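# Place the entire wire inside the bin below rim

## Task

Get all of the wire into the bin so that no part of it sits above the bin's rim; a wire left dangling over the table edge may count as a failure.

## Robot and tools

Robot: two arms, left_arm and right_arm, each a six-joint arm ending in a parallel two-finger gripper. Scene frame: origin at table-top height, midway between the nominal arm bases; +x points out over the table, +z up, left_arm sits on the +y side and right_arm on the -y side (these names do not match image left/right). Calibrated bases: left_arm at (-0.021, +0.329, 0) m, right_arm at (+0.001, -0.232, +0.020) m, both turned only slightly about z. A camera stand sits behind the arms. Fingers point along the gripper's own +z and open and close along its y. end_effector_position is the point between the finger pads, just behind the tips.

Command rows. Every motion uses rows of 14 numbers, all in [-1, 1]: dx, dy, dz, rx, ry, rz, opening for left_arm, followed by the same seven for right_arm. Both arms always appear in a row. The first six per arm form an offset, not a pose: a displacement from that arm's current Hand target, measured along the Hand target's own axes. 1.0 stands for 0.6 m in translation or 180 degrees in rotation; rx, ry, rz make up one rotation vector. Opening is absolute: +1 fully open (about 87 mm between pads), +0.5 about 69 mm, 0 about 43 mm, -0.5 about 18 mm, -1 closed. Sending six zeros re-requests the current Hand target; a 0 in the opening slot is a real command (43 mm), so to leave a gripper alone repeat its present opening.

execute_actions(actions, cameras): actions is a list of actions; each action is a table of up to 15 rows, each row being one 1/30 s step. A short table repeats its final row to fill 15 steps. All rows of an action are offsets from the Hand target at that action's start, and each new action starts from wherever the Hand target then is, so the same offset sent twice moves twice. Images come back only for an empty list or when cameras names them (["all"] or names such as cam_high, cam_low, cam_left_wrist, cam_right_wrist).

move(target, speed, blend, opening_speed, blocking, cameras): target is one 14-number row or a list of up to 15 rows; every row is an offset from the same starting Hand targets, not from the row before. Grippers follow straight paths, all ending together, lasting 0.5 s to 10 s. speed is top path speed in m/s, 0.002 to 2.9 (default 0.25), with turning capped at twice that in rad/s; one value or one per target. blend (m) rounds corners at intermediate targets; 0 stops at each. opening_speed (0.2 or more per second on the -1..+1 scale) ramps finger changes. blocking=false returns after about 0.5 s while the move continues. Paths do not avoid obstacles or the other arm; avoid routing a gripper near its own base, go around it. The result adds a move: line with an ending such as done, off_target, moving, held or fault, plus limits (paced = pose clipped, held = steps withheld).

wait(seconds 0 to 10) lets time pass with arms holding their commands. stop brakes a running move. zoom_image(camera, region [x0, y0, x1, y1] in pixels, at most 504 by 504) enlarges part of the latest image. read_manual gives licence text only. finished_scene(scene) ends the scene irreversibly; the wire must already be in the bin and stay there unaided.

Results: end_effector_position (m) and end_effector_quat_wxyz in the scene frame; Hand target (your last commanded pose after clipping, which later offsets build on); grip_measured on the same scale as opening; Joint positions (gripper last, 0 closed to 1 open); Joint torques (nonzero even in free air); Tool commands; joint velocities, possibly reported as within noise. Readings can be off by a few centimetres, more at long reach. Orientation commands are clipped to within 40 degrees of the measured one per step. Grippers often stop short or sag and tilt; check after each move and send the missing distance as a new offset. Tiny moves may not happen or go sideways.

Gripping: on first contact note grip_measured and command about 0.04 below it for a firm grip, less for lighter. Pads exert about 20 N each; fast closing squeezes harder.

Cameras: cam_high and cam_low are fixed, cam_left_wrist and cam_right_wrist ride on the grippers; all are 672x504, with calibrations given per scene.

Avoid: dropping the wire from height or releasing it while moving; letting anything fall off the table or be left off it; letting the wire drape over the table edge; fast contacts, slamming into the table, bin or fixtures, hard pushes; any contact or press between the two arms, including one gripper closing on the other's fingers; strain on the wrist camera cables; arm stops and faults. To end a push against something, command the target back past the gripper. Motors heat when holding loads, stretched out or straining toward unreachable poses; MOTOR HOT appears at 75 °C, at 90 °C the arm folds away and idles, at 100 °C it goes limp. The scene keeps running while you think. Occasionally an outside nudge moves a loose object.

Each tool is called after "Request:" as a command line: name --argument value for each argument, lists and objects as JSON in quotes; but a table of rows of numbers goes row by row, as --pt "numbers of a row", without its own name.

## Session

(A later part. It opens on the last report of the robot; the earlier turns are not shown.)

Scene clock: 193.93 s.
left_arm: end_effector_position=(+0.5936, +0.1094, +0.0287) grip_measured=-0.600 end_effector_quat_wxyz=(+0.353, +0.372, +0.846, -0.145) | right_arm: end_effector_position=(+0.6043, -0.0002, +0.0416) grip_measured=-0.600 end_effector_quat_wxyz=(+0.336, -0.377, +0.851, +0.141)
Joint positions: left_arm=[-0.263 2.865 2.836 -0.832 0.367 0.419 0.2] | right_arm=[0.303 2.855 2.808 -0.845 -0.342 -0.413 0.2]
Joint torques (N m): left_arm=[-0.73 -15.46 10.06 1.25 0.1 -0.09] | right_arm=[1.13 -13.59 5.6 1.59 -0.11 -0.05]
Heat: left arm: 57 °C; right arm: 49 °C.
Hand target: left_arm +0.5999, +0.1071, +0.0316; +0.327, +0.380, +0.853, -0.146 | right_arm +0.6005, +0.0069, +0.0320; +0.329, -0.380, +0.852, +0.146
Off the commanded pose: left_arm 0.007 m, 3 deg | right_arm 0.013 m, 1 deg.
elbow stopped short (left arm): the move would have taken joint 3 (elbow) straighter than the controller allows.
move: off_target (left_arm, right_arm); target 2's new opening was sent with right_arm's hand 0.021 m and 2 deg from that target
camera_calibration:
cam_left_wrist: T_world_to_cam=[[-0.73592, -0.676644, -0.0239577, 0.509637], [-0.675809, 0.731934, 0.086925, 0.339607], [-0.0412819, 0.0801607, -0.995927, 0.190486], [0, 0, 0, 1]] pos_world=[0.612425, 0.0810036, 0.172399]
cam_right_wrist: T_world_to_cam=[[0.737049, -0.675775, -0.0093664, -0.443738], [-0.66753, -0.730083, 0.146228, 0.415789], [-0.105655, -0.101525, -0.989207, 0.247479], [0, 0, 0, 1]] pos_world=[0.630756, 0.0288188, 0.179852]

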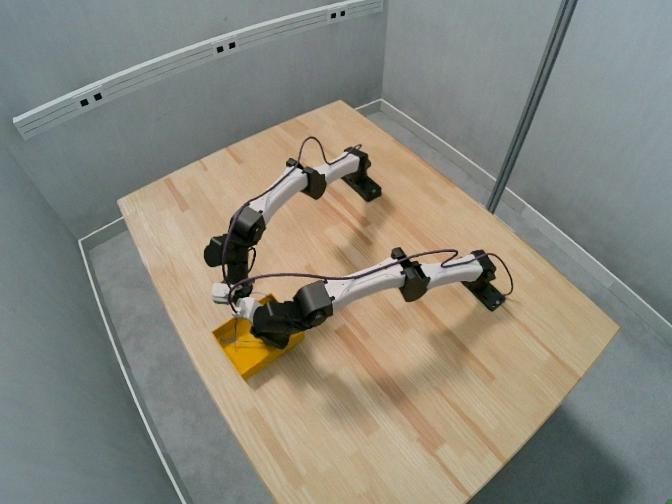

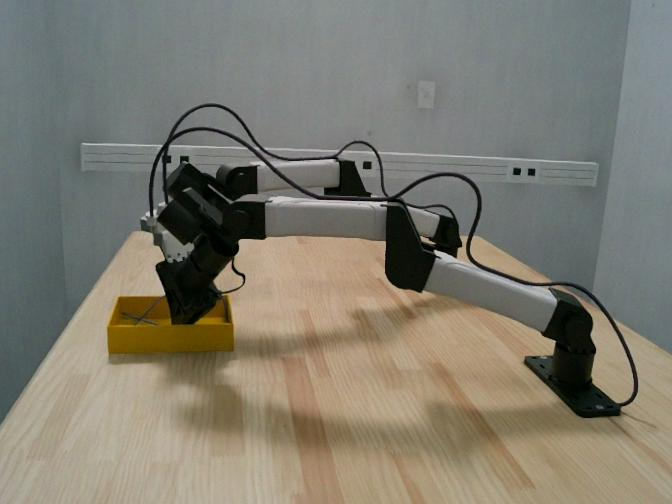

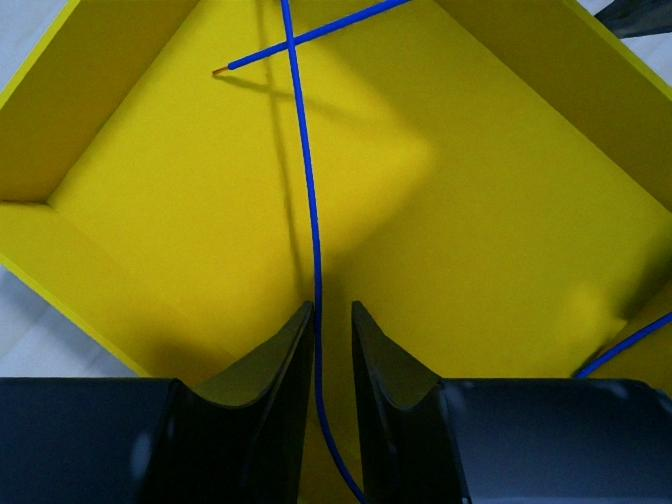

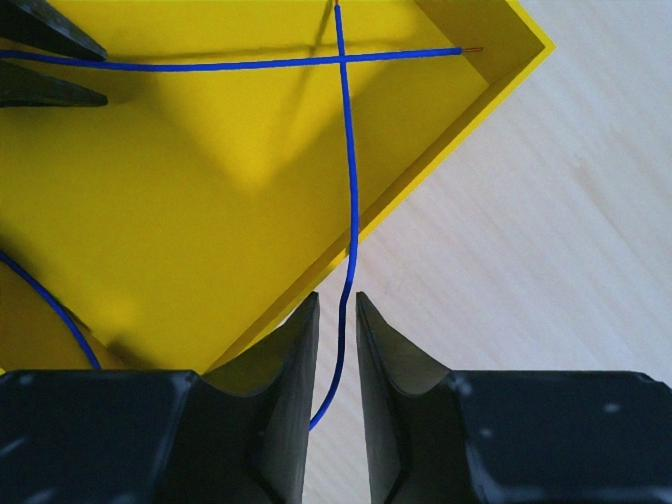

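Request:
move --pt "0 0 0 0 0 0 -0.6 -0.012 0 -0.013 0 0 0 -1" --pt "0 0 0 0 0 0 -0.6 -0.0335 0 -0.0372 0 0 0 -1" --pt "0 0 0 0 0 0 -0.6 -0.0615 0.0335 -0.0094 0 0 0 -1" --speed 0.05 --opening_speed 0.6 --cameras '["all"]'

Scene clock: 200.67 s.
left_arm: end_effector_position=(+0.5939, +0.1101, +0.0287) grip_measured=-0.600 end_effector_quat_wxyz=(+0.353, +0.371, +0.847, -0.145) | right_arm: end_effector_position=(+0.5935, +0.0205, +0.0468) grip_measured=-0.962 end_effector_quat_wxyz=(+0.329, -0.368, +0.859, +0.138)
Joint positions: left_arm=[-0.262 2.865 2.836 -0.832 0.365 0.419 0.2] | right_arm=[0.347 2.855 2.836 -0.875 -0.299 -0.36 0.019]
Joint torques (N m): left_arm=[-0.79 -15.46 10.07 1.25 0.11 -0.08] | right_arm=[1.81 -14.64 8.7 1.89 -0.11 -0.03]
Heat: left arm: 57 °C; right arm: 49 °C.
Hand target: left_arm +0.6000, +0.1072, +0.0317; +0.327, +0.380, +0.853, -0.146 | right_arm +0.6013, +0.0380, +0.0609; +0.329, -0.380, +0.852, +0.146
Off the commanded pose: left_arm 0.007 m, 3 deg | right_arm 0.024 m, 2 deg.
elbow stopped short (left arm): the move would have taken joint 3 (elbow) straighter than the controller allows.
elbow stopped short (right arm): the move would have taken joint 3 (elbow) straighter than the controller allows.
move: off_target (left_arm, right_arm)
camera_calibration:
cam_left_wrist: T_world_to_cam=[[-0.734313, -0.678372, -0.0244032, 0.509559], [-0.677535, 0.730257, 0.0875775, 0.34039], [-0.0415895, 0.0808433, -0.995859, 0.190464], [0, 0, 0, 1]] pos_world=[0.612724, 0.0817005, 0.1723]
cam_right_wrist: T_world_to_cam=[[0.721564, -0.692143, -0.0168496, -0.411951], [-0.68091, -0.713838, 0.163696, 0.429734], [-0.125329, -0.106644, -0.986367, 0.265275], [0, 0, 0, 1]] pos_world=[0.623105, 0.0499216, 0.184371]

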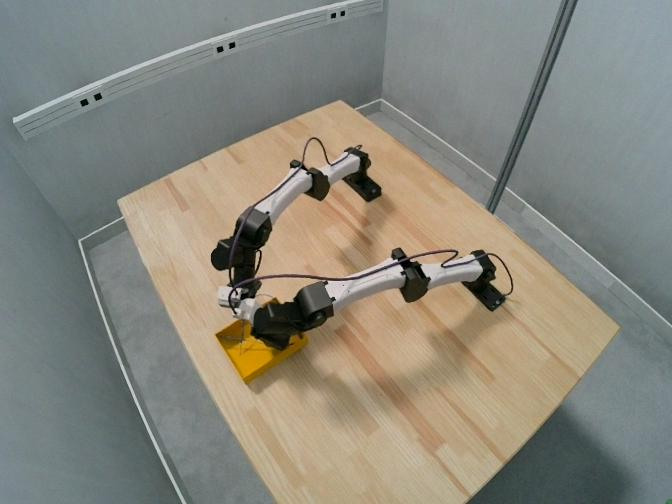

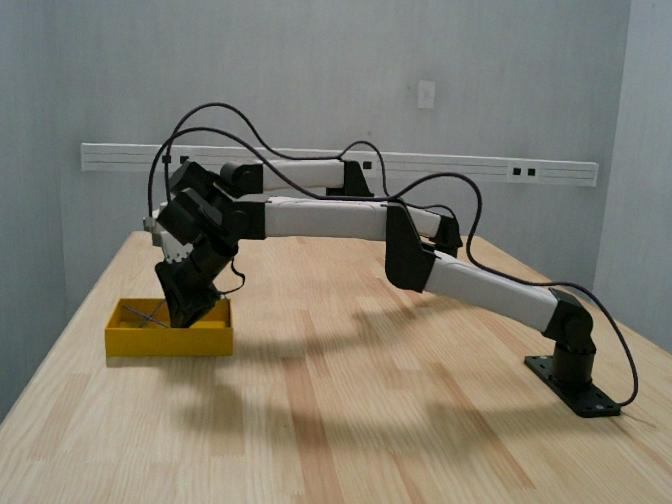

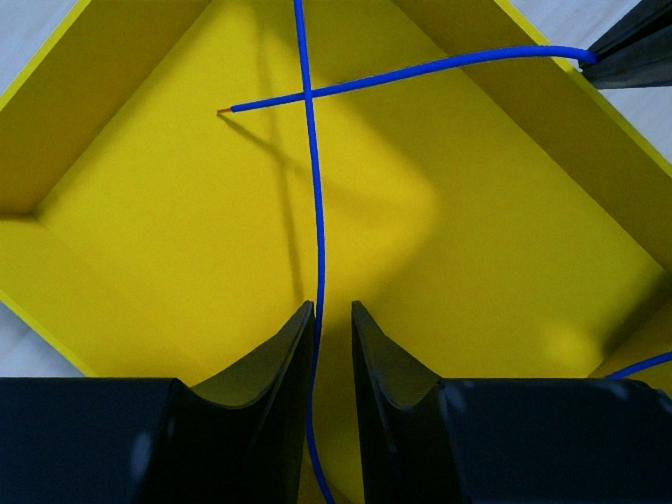

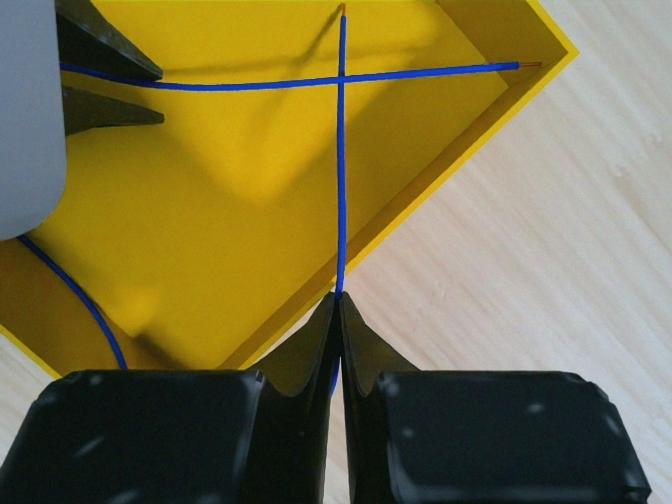

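Request:
move --pt "0 0 -0.1 0 0 0 -0.6 -0.0168 0.0248 -0.052 0 0 0 -1" --pt "0 0 -0.3 0 0 0 -0.6 -0.0168 0.0248 -0.052 0 0 0 -1" --speed 0.06 --cameras '["all"]'

Scene clock: 219.03 s.
left_arm: end_effector_position=(+0.5259, +0.1948, +0.1507) grip_measured=-0.600 end_effector_quat_wxyz=(+0.321, +0.375, +0.857, -0.147) | right_arm: end_effector_position=(+0.5765, +0.0310, +0.0549) grip_measured=-0.962 end_effector_quat_wxyz=(+0.310, -0.378, +0.861, +0.144)
Joint positions: left_arm=[-0.135 2.404 2.487 -1.062 0.438 0.546 0.2] | right_arm=[0.371 2.834 2.843 -0.941 -0.301 -0.359 0.019]
Joint torques (N m): left_arm=[-0.28 -18.21 5.91 0.88 0.32 0.02] | right_arm=[0.68 -18.88 8.2 1.46 -0.05 -0.02]
Heat: left arm: 58 °C; right arm: 52 °C.
Hand target: left_arm +0.5195, +0.1967, +0.1654; +0.327, +0.380, +0.853, -0.146 | right_arm +0.5811, +0.0379, +0.0909; +0.329, -0.380, +0.852, +0.146
Off the commanded pose: left_arm 0.016 m, 1 deg | right_arm 0.037 m, 2 deg.
elbow stopped short (right arm): the move would have taken joint 3 (elbow) straighter than the controller allows.
elbow stopped short (left arm): the move would have taken joint 3 (elbow) straighter than the controller allows.
move: off_target (left_arm, right_arm)
camera_calibration:
cam_left_wrist: T_world_to_cam=[[-0.742229, -0.670136, 0.0037664, 0.518398], [-0.662213, 0.734293, 0.149288, 0.203699], [-0.102809, 0.108312, -0.988787, 0.328116], [0, 0, 0, 1]] pos_world=[0.553395, 0.162283, 0.292074]
cam_right_wrist: T_world_to_cam=[[0.737793, -0.674087, -0.0356113, -0.40111], [-0.656436, -0.72877, 0.194899, 0.40897], [-0.157332, -0.120419, -0.980177, 0.290767], [0, 0, 0, 1]] pos_world=[0.610145, 0.0626764, 0.19101]

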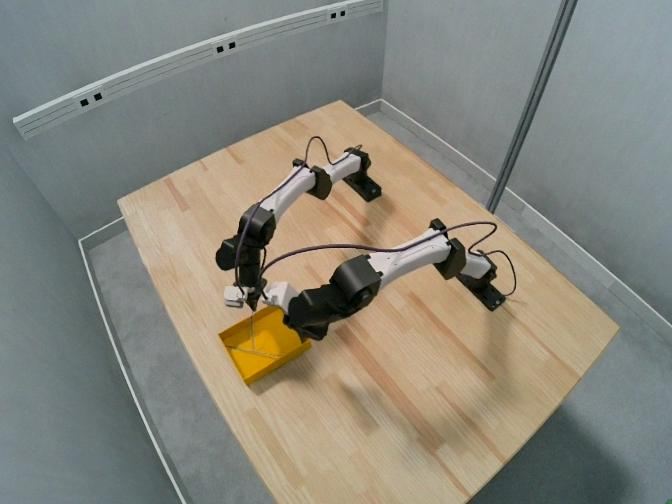

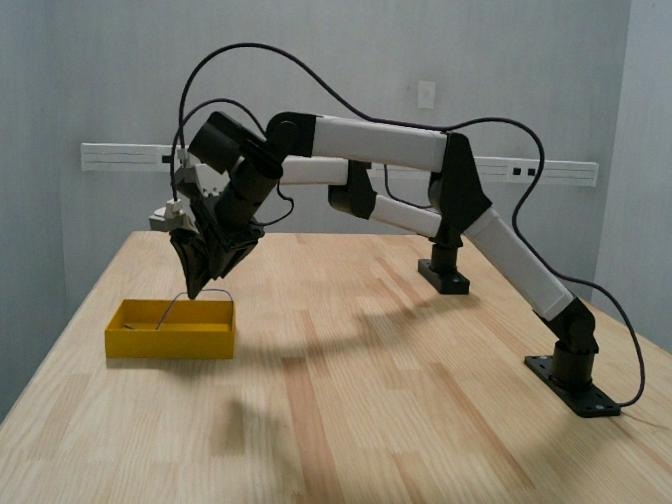

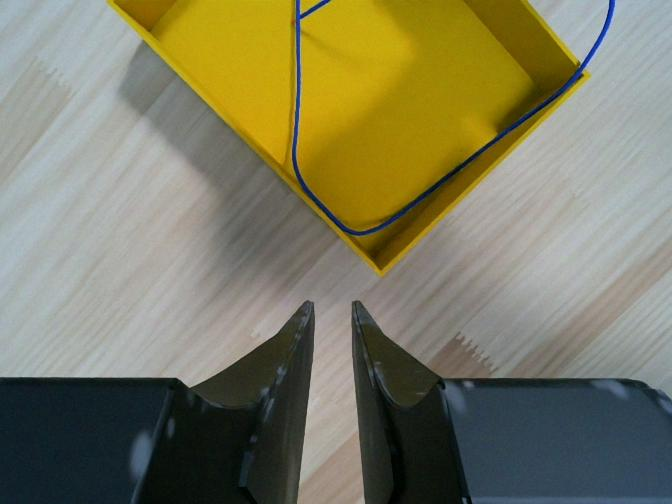

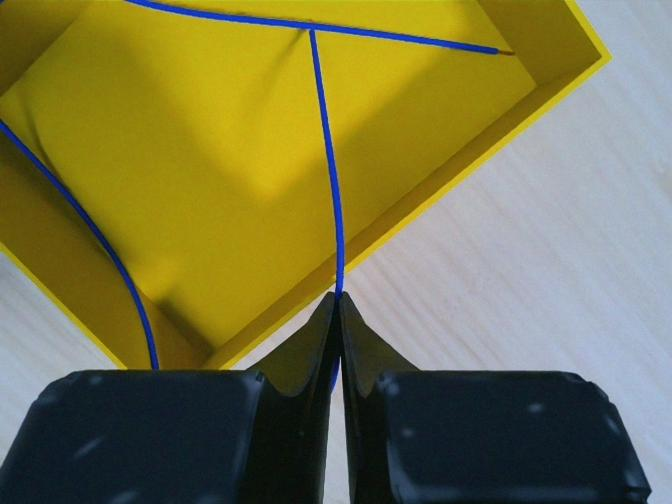

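Request:
move --target '[0,0,0,0,0,0,-0.6,0.002,0.037,-0.0585,0,-0.05,0,-1]' --speed 0.06 --cameras '["cam_low","cam_left_wrist","cam_right_wrist"]'

Scene clock: 223.03 s.
left_arm: end_effector_position=(+0.5259, +0.1948, +0.1506) grip_measured=-0.600 end_effector_quat_wxyz=(+0.321, +0.376, +0.857, -0.147) | right_arm: end_effector_position=(+0.5451, +0.0283, +0.0855) grip_measured=-0.962 end_effector_quat_wxyz=(+0.365, -0.369, +0.838, +0.167)
Joint positions: left_arm=[-0.135 2.404 2.487 -1.062 0.438 0.547 0.2] | right_arm=[0.371 2.374 2.022 -0.452 -0.344 -0.322 0.019]
Joint torques (N m): left_arm=[-0.28 -18.21 5.9 0.88 0.3 0.05] | right_arm=[0.38 -17.78 5.6 1.89 -0.17 0.06]
Heat: left arm: 60 °C; right arm: 55 °C.
Hand target: left_arm +0.5195, +0.1967, +0.1654; +0.327, +0.380, +0.853, -0.146 | right_arm +0.5483, +0.0346, +0.1158; +0.395, -0.367, +0.824, +0.176
Off the commanded pose: left_arm 0.016 m, 1 deg | right_arm 0.031 m, 4 deg.
move: off_target (left_arm, right_arm)
camera_calibration:
cam_left_wrist: T_world_to_cam=[[-0.742377, -0.669972, 0.00373779, 0.518388], [-0.662032, 0.734414, 0.149499, 0.203467], [-0.102905, 0.10851, -0.988755, 0.328019], [0, 0, 0, 1]] pos_world=[0.553296, 0.162283, 0.291975]
cam_right_wrist: T_world_to_cam=[[0.741181, -0.670472, -0.0334309, -0.380911], [-0.667606, -0.741403, 0.0680009, 0.397716], [-0.0703785, -0.0280824, -0.997125, 0.267033], [0, 0, 0, 1]] pos_world=[0.566635, 0.0469771, 0.226486]
Images, in order (width x height): cam_low 672x504, cam_left_wrist 672x504, cam_right_wrist 672x504.

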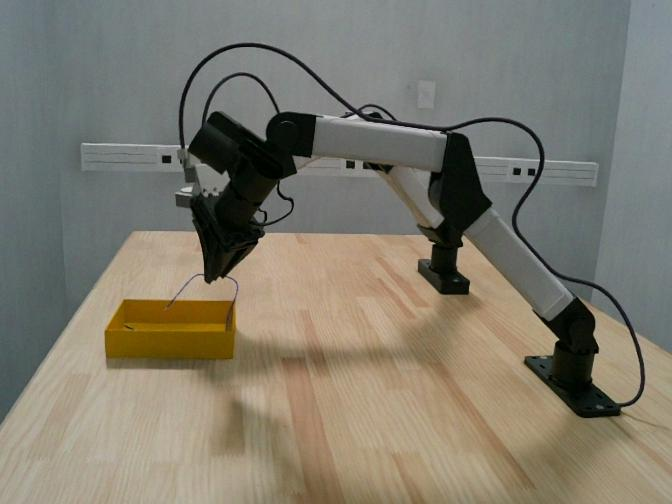

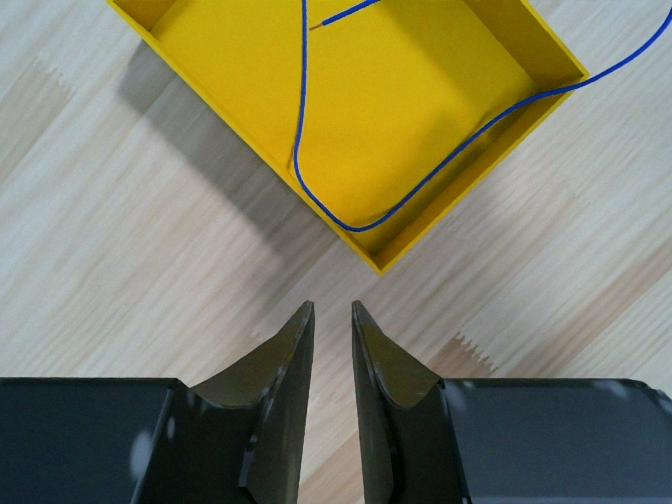

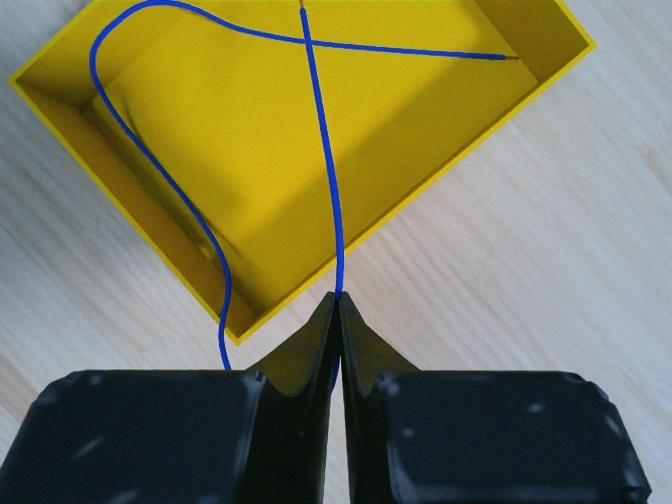

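Request:
move --pt "0 0 0 0 0 0 -0.6 -0.0623 0.0105 0.0668 0 0 0 -1" --pt "0 0 0 0 0 0 -0.6 0.0291 0.0105 0.1521 0 0 0 -1" --speed 0.06 --cameras '["all"]'

Scene clock: 230.30 s.
left_arm: end_effector_position=(+0.5259, +0.1948, +0.1506) grip_measured=-0.600 end_effector_quat_wxyz=(+0.321, +0.376, +0.857, -0.147) | right_arm: end_effector_position=(+0.5828, +0.0780, +0.0495) grip_measured=-0.962 end_effector_quat_wxyz=(+0.390, -0.371, +0.825, +0.174)
Joint positions: left_arm=[-0.135 2.404 2.487 -1.062 0.438 0.547 0.2] | right_arm=[0.425 2.639 2.328 -0.422 -0.322 -0.28 0.019]
Joint torques (N m): left_arm=[-0.28 -18.21 5.9 0.88 0.3 0.05] | right_arm=[0.75 -13.65 5.7 2.05 0.02 0.03]
Heat: left arm: 62 °C; right arm: 57 °C.
Hand target: left_arm +0.5195, +0.1967, +0.1654; +0.327, +0.380, +0.853, -0.146 | right_arm +0.5840, +0.0835, +0.0452; +0.395, -0.367, +0.823, +0.176
Off the commanded pose: left_arm 0.016 m, 1 deg | right_arm 0.007 m, 1 deg.
move: off_target (left_arm)
camera_calibration:
cam_left_wrist: T_world_to_cam=[[-0.742377, -0.669972, 0.00373779, 0.518388], [-0.662032, 0.734414, 0.149499, 0.203467], [-0.102905, 0.10851, -0.988755, 0.328019], [0, 0, 0, 1]] pos_world=[0.553296, 0.162283, 0.291975]
cam_right_wrist: T_world_to_cam=[[0.749127, -0.662114, -0.0203611, -0.382637], [-0.662056, -0.749382, 0.0104115, 0.462458], [-0.0221518, 0.00568067, -0.999738, 0.204498], [0, 0, 0, 1]] pos_world=[0.597347, 0.0920467, 0.191839]

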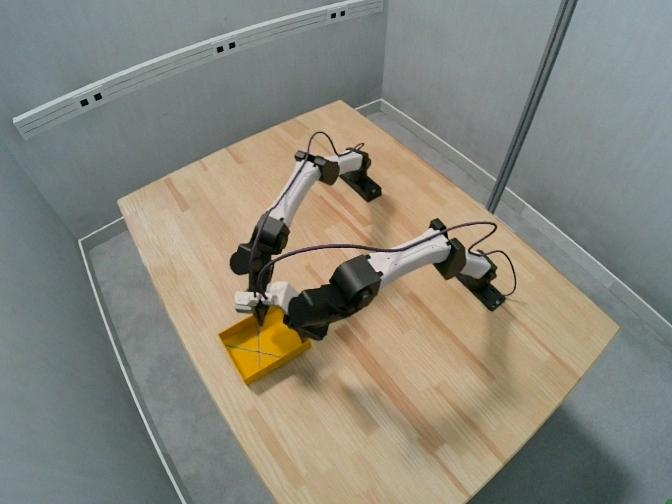

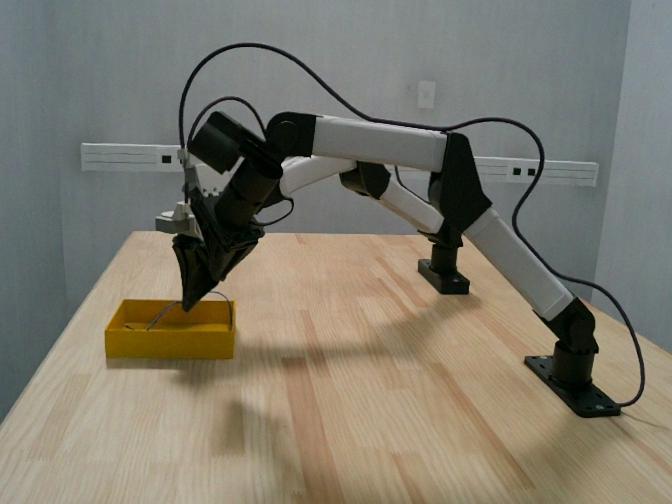

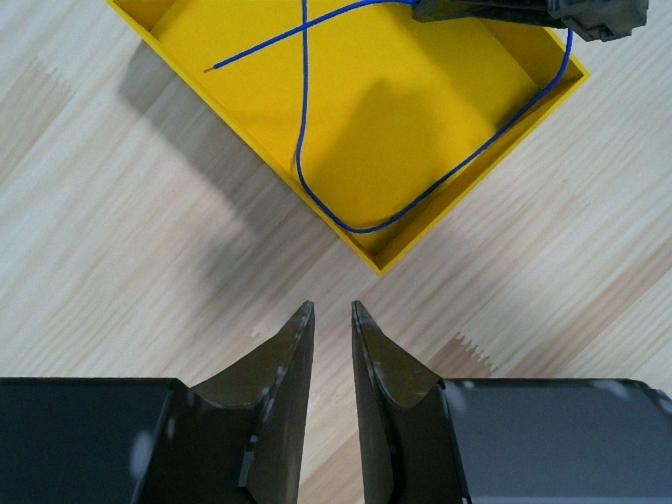

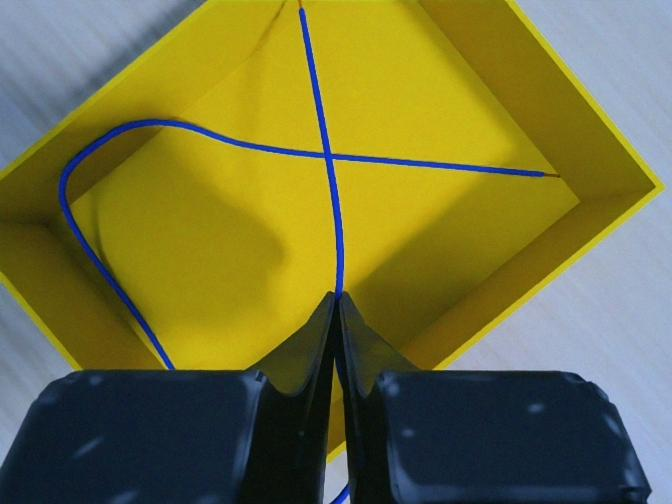

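Request:
move --target '[0,0,0,0,0,0,-0.6,-0.011,-0.0205,0.061,0,0,0,-1]' --speed 0.06 --cameras '["all"]'

Scene clock: 233.13 s.
left_arm: end_effector_position=(+0.5259, +0.1948, +0.1506) grip_measured=-0.600 end_effector_quat_wxyz=(+0.321, +0.376, +0.857, -0.147) | right_arm: end_effector_position=(+0.6130, +0.0939, +0.0218) grip_measured=-0.962 end_effector_quat_wxyz=(+0.405, -0.366, +0.819, +0.174)
Joint positions: left_arm=[-0.135 2.404 2.487 -1.062 0.438 0.547 0.2] | right_arm=[0.429 2.96 2.833 -0.57 -0.313 -0.268 0.019]
Joint torques (N m): left_arm=[-0.28 -18.21 5.89 0.88 0.3 0.05] | right_arm=[0.73 -14.2 9.2 1.73 0.05 0.03]
Heat: left arm: 63 °C; right arm: 57 °C.
Hand target: left_arm +0.5195, +0.1967, +0.1654; +0.327, +0.380, +0.853, -0.146 | right_arm +0.6149, +0.0995, +0.0275; +0.395, -0.367, +0.823, +0.176
Off the commanded pose: left_arm 0.016 m, 1 deg | right_arm 0.008 m, 1 deg.
elbow stopped short (right arm): the move would have taken joint 3 (elbow) straighter than the controller allows.
move: off_target (left_arm)
camera_calibration:
cam_left_wrist: T_world_to_cam=[[-0.742377, -0.669972, 0.00373779, 0.518388], [-0.662032, 0.734414, 0.149499, 0.203467], [-0.102905, 0.10851, -0.988755, 0.328019], [0, 0, 0, 1]] pos_world=[0.553296, 0.162283, 0.291975]
cam_right_wrist: T_world_to_cam=[[0.743231, -0.668964, -0.00970583, -0.391251], [-0.669006, -0.742987, -0.02005, 0.49895], [0.00620141, 0.021395, -0.999752, 0.158549], [0, 0, 0, 1]] pos_world=[0.623608, 0.105588, 0.164716]

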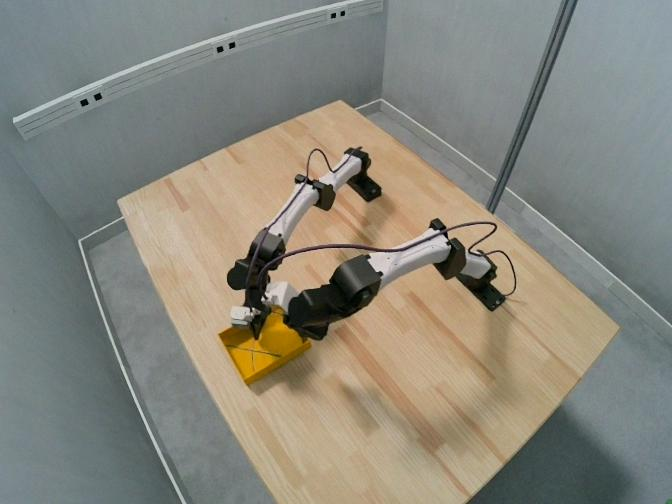

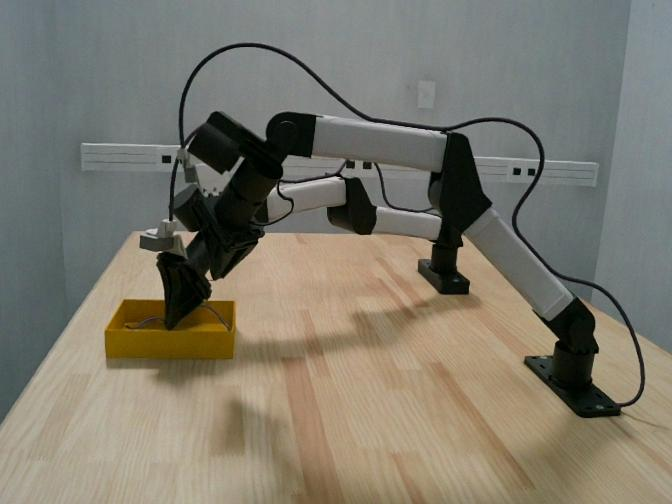

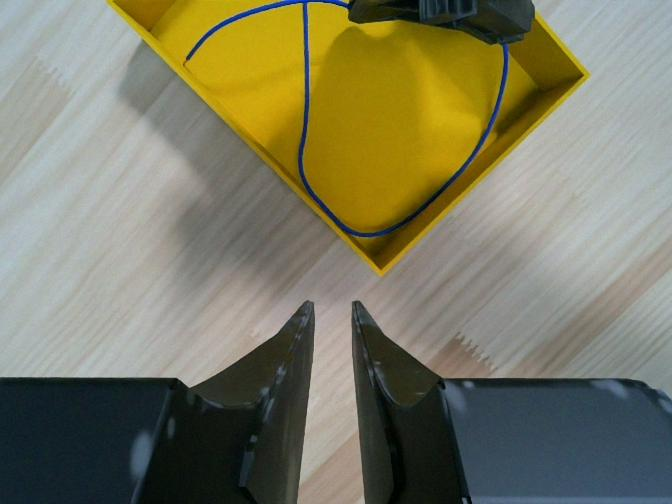

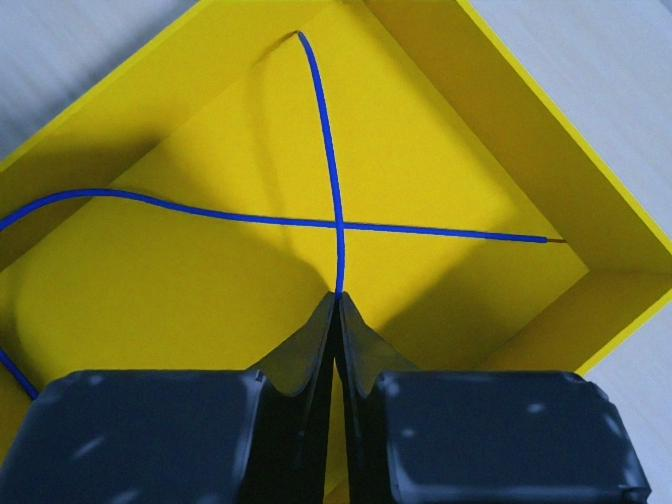

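Good. Release and retreat.

Request:
move --pt "0 0 0 0 0 0 -0.6 0 0 0 0 0 0 -0.65" --pt "0 0 0 0 0 0 -0.6 0 0 -0.25 0 0 0 -0.65" --speed 0.08 --opening_speed 0.5 --cameras '["all"]'

Request:
zoom_image --camera "cam_low" --region '[80, 220, 280, 380]'

Scene clock: 237.87 s.
left_arm: end_effector_position=(+0.5259, +0.1948, +0.1506) grip_measured=-0.600 end_effector_quat_wxyz=(+0.321, +0.376, +0.857, -0.147) | right_arm: end_effector_position=(+0.5378, +0.0132, +0.0979) grip_measured=-0.650 end_effector_quat_wxyz=(+0.377, -0.360, +0.835, +0.173)
Joint positions: left_arm=[-0.135 2.404 2.487 -1.062 0.438 0.547 0.2] | right_arm=[0.345 2.287 1.903 -0.394 -0.367 -0.317 0.175]
Joint torques (N m): left_arm=[-0.28 -18.21 5.89 0.88 0.29 0.05] | right_arm=[-0.38 -16.95 5.72 1.65 -0.18 -0.21]
Heat: left arm: 64 °C; right arm: 59 °C.
Hand target: left_arm +0.5195, +0.1967, +0.1654; +0.327, +0.380, +0.853, -0.146 | right_arm +0.5366, +0.0126, +0.1214; +0.395, -0.367, +0.823, +0.176
Off the commanded pose: left_arm 0.016 m, 1 deg | right_arm 0.023 m, 3 deg.
elbow stopped short (right arm): the move would have taken joint 3 (elbow) straighter than the controller allows.
move: off_target (left_arm, right_arm)
camera_calibration:
cam_left_wrist: T_world_to_cam=[[-0.742377, -0.669972, 0.00373779, 0.518388], [-0.662032, 0.734414, 0.149499, 0.203467], [-0.102905, 0.10851, -0.988755, 0.328019], [0, 0, 0, 1]] pos_world=[0.553296, 0.162283, 0.291975]
cam_right_wrist: T_world_to_cam=[[0.733159, -0.678915, -0.0393987, -0.38008], [-0.677882, -0.734216, 0.0374485, 0.38924], [-0.0543515, -0.000748033, -0.998522, 0.269513], [0, 0, 0, 1]] pos_world=[0.557166, 0.0279458, 0.239563]

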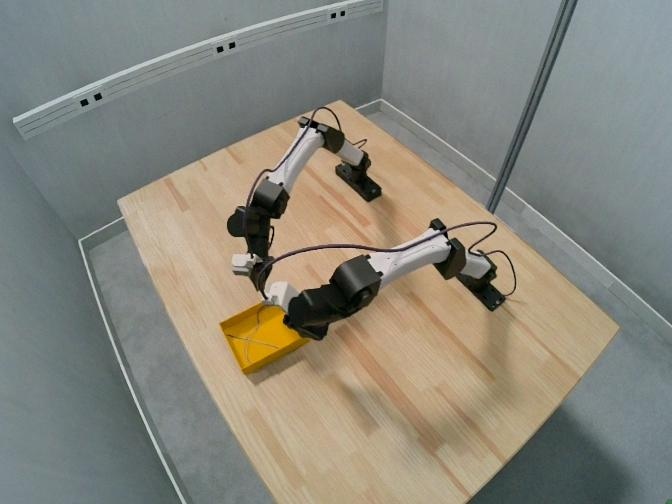

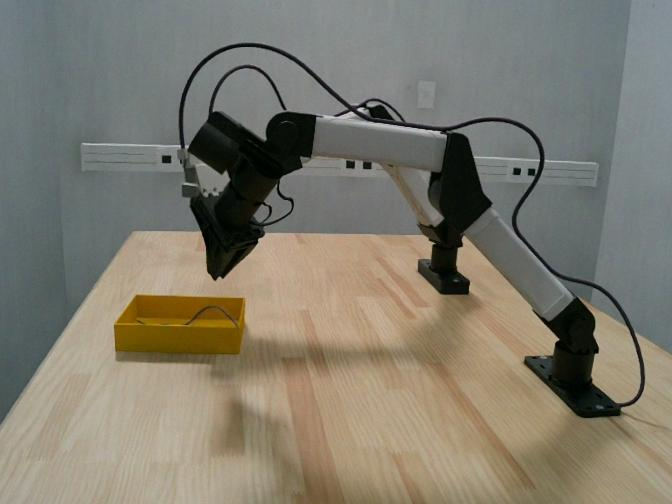

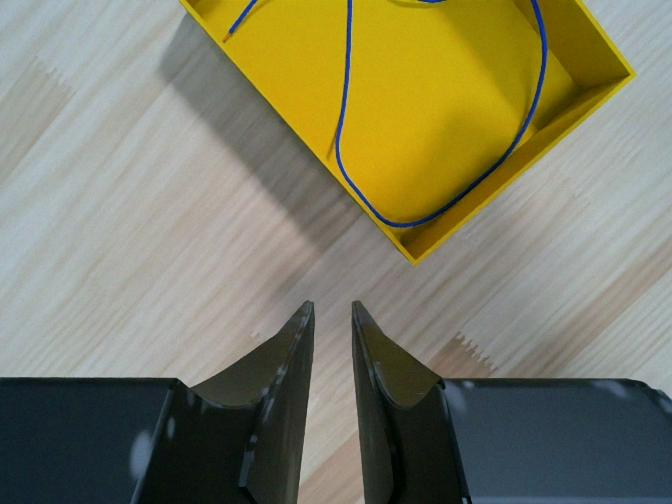

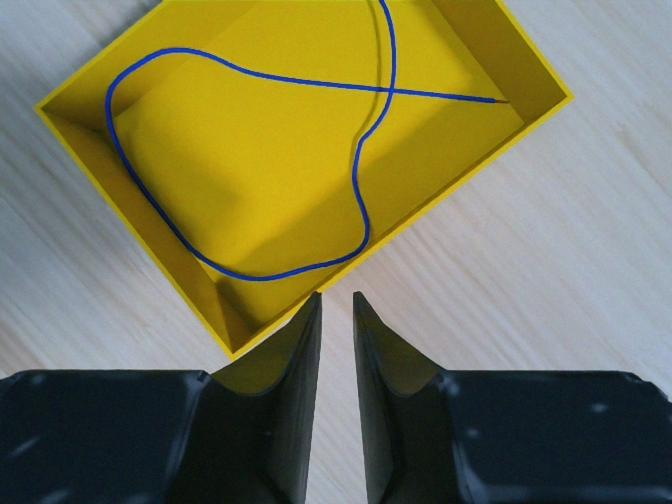

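Scaled by 2.520 from the camera's 672x504 image, which has a finer 960x720 frame.

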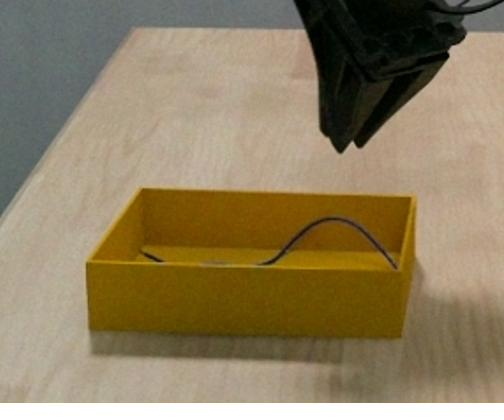

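Request:
finished_scene --scene 1

The scene is finished: the task was done.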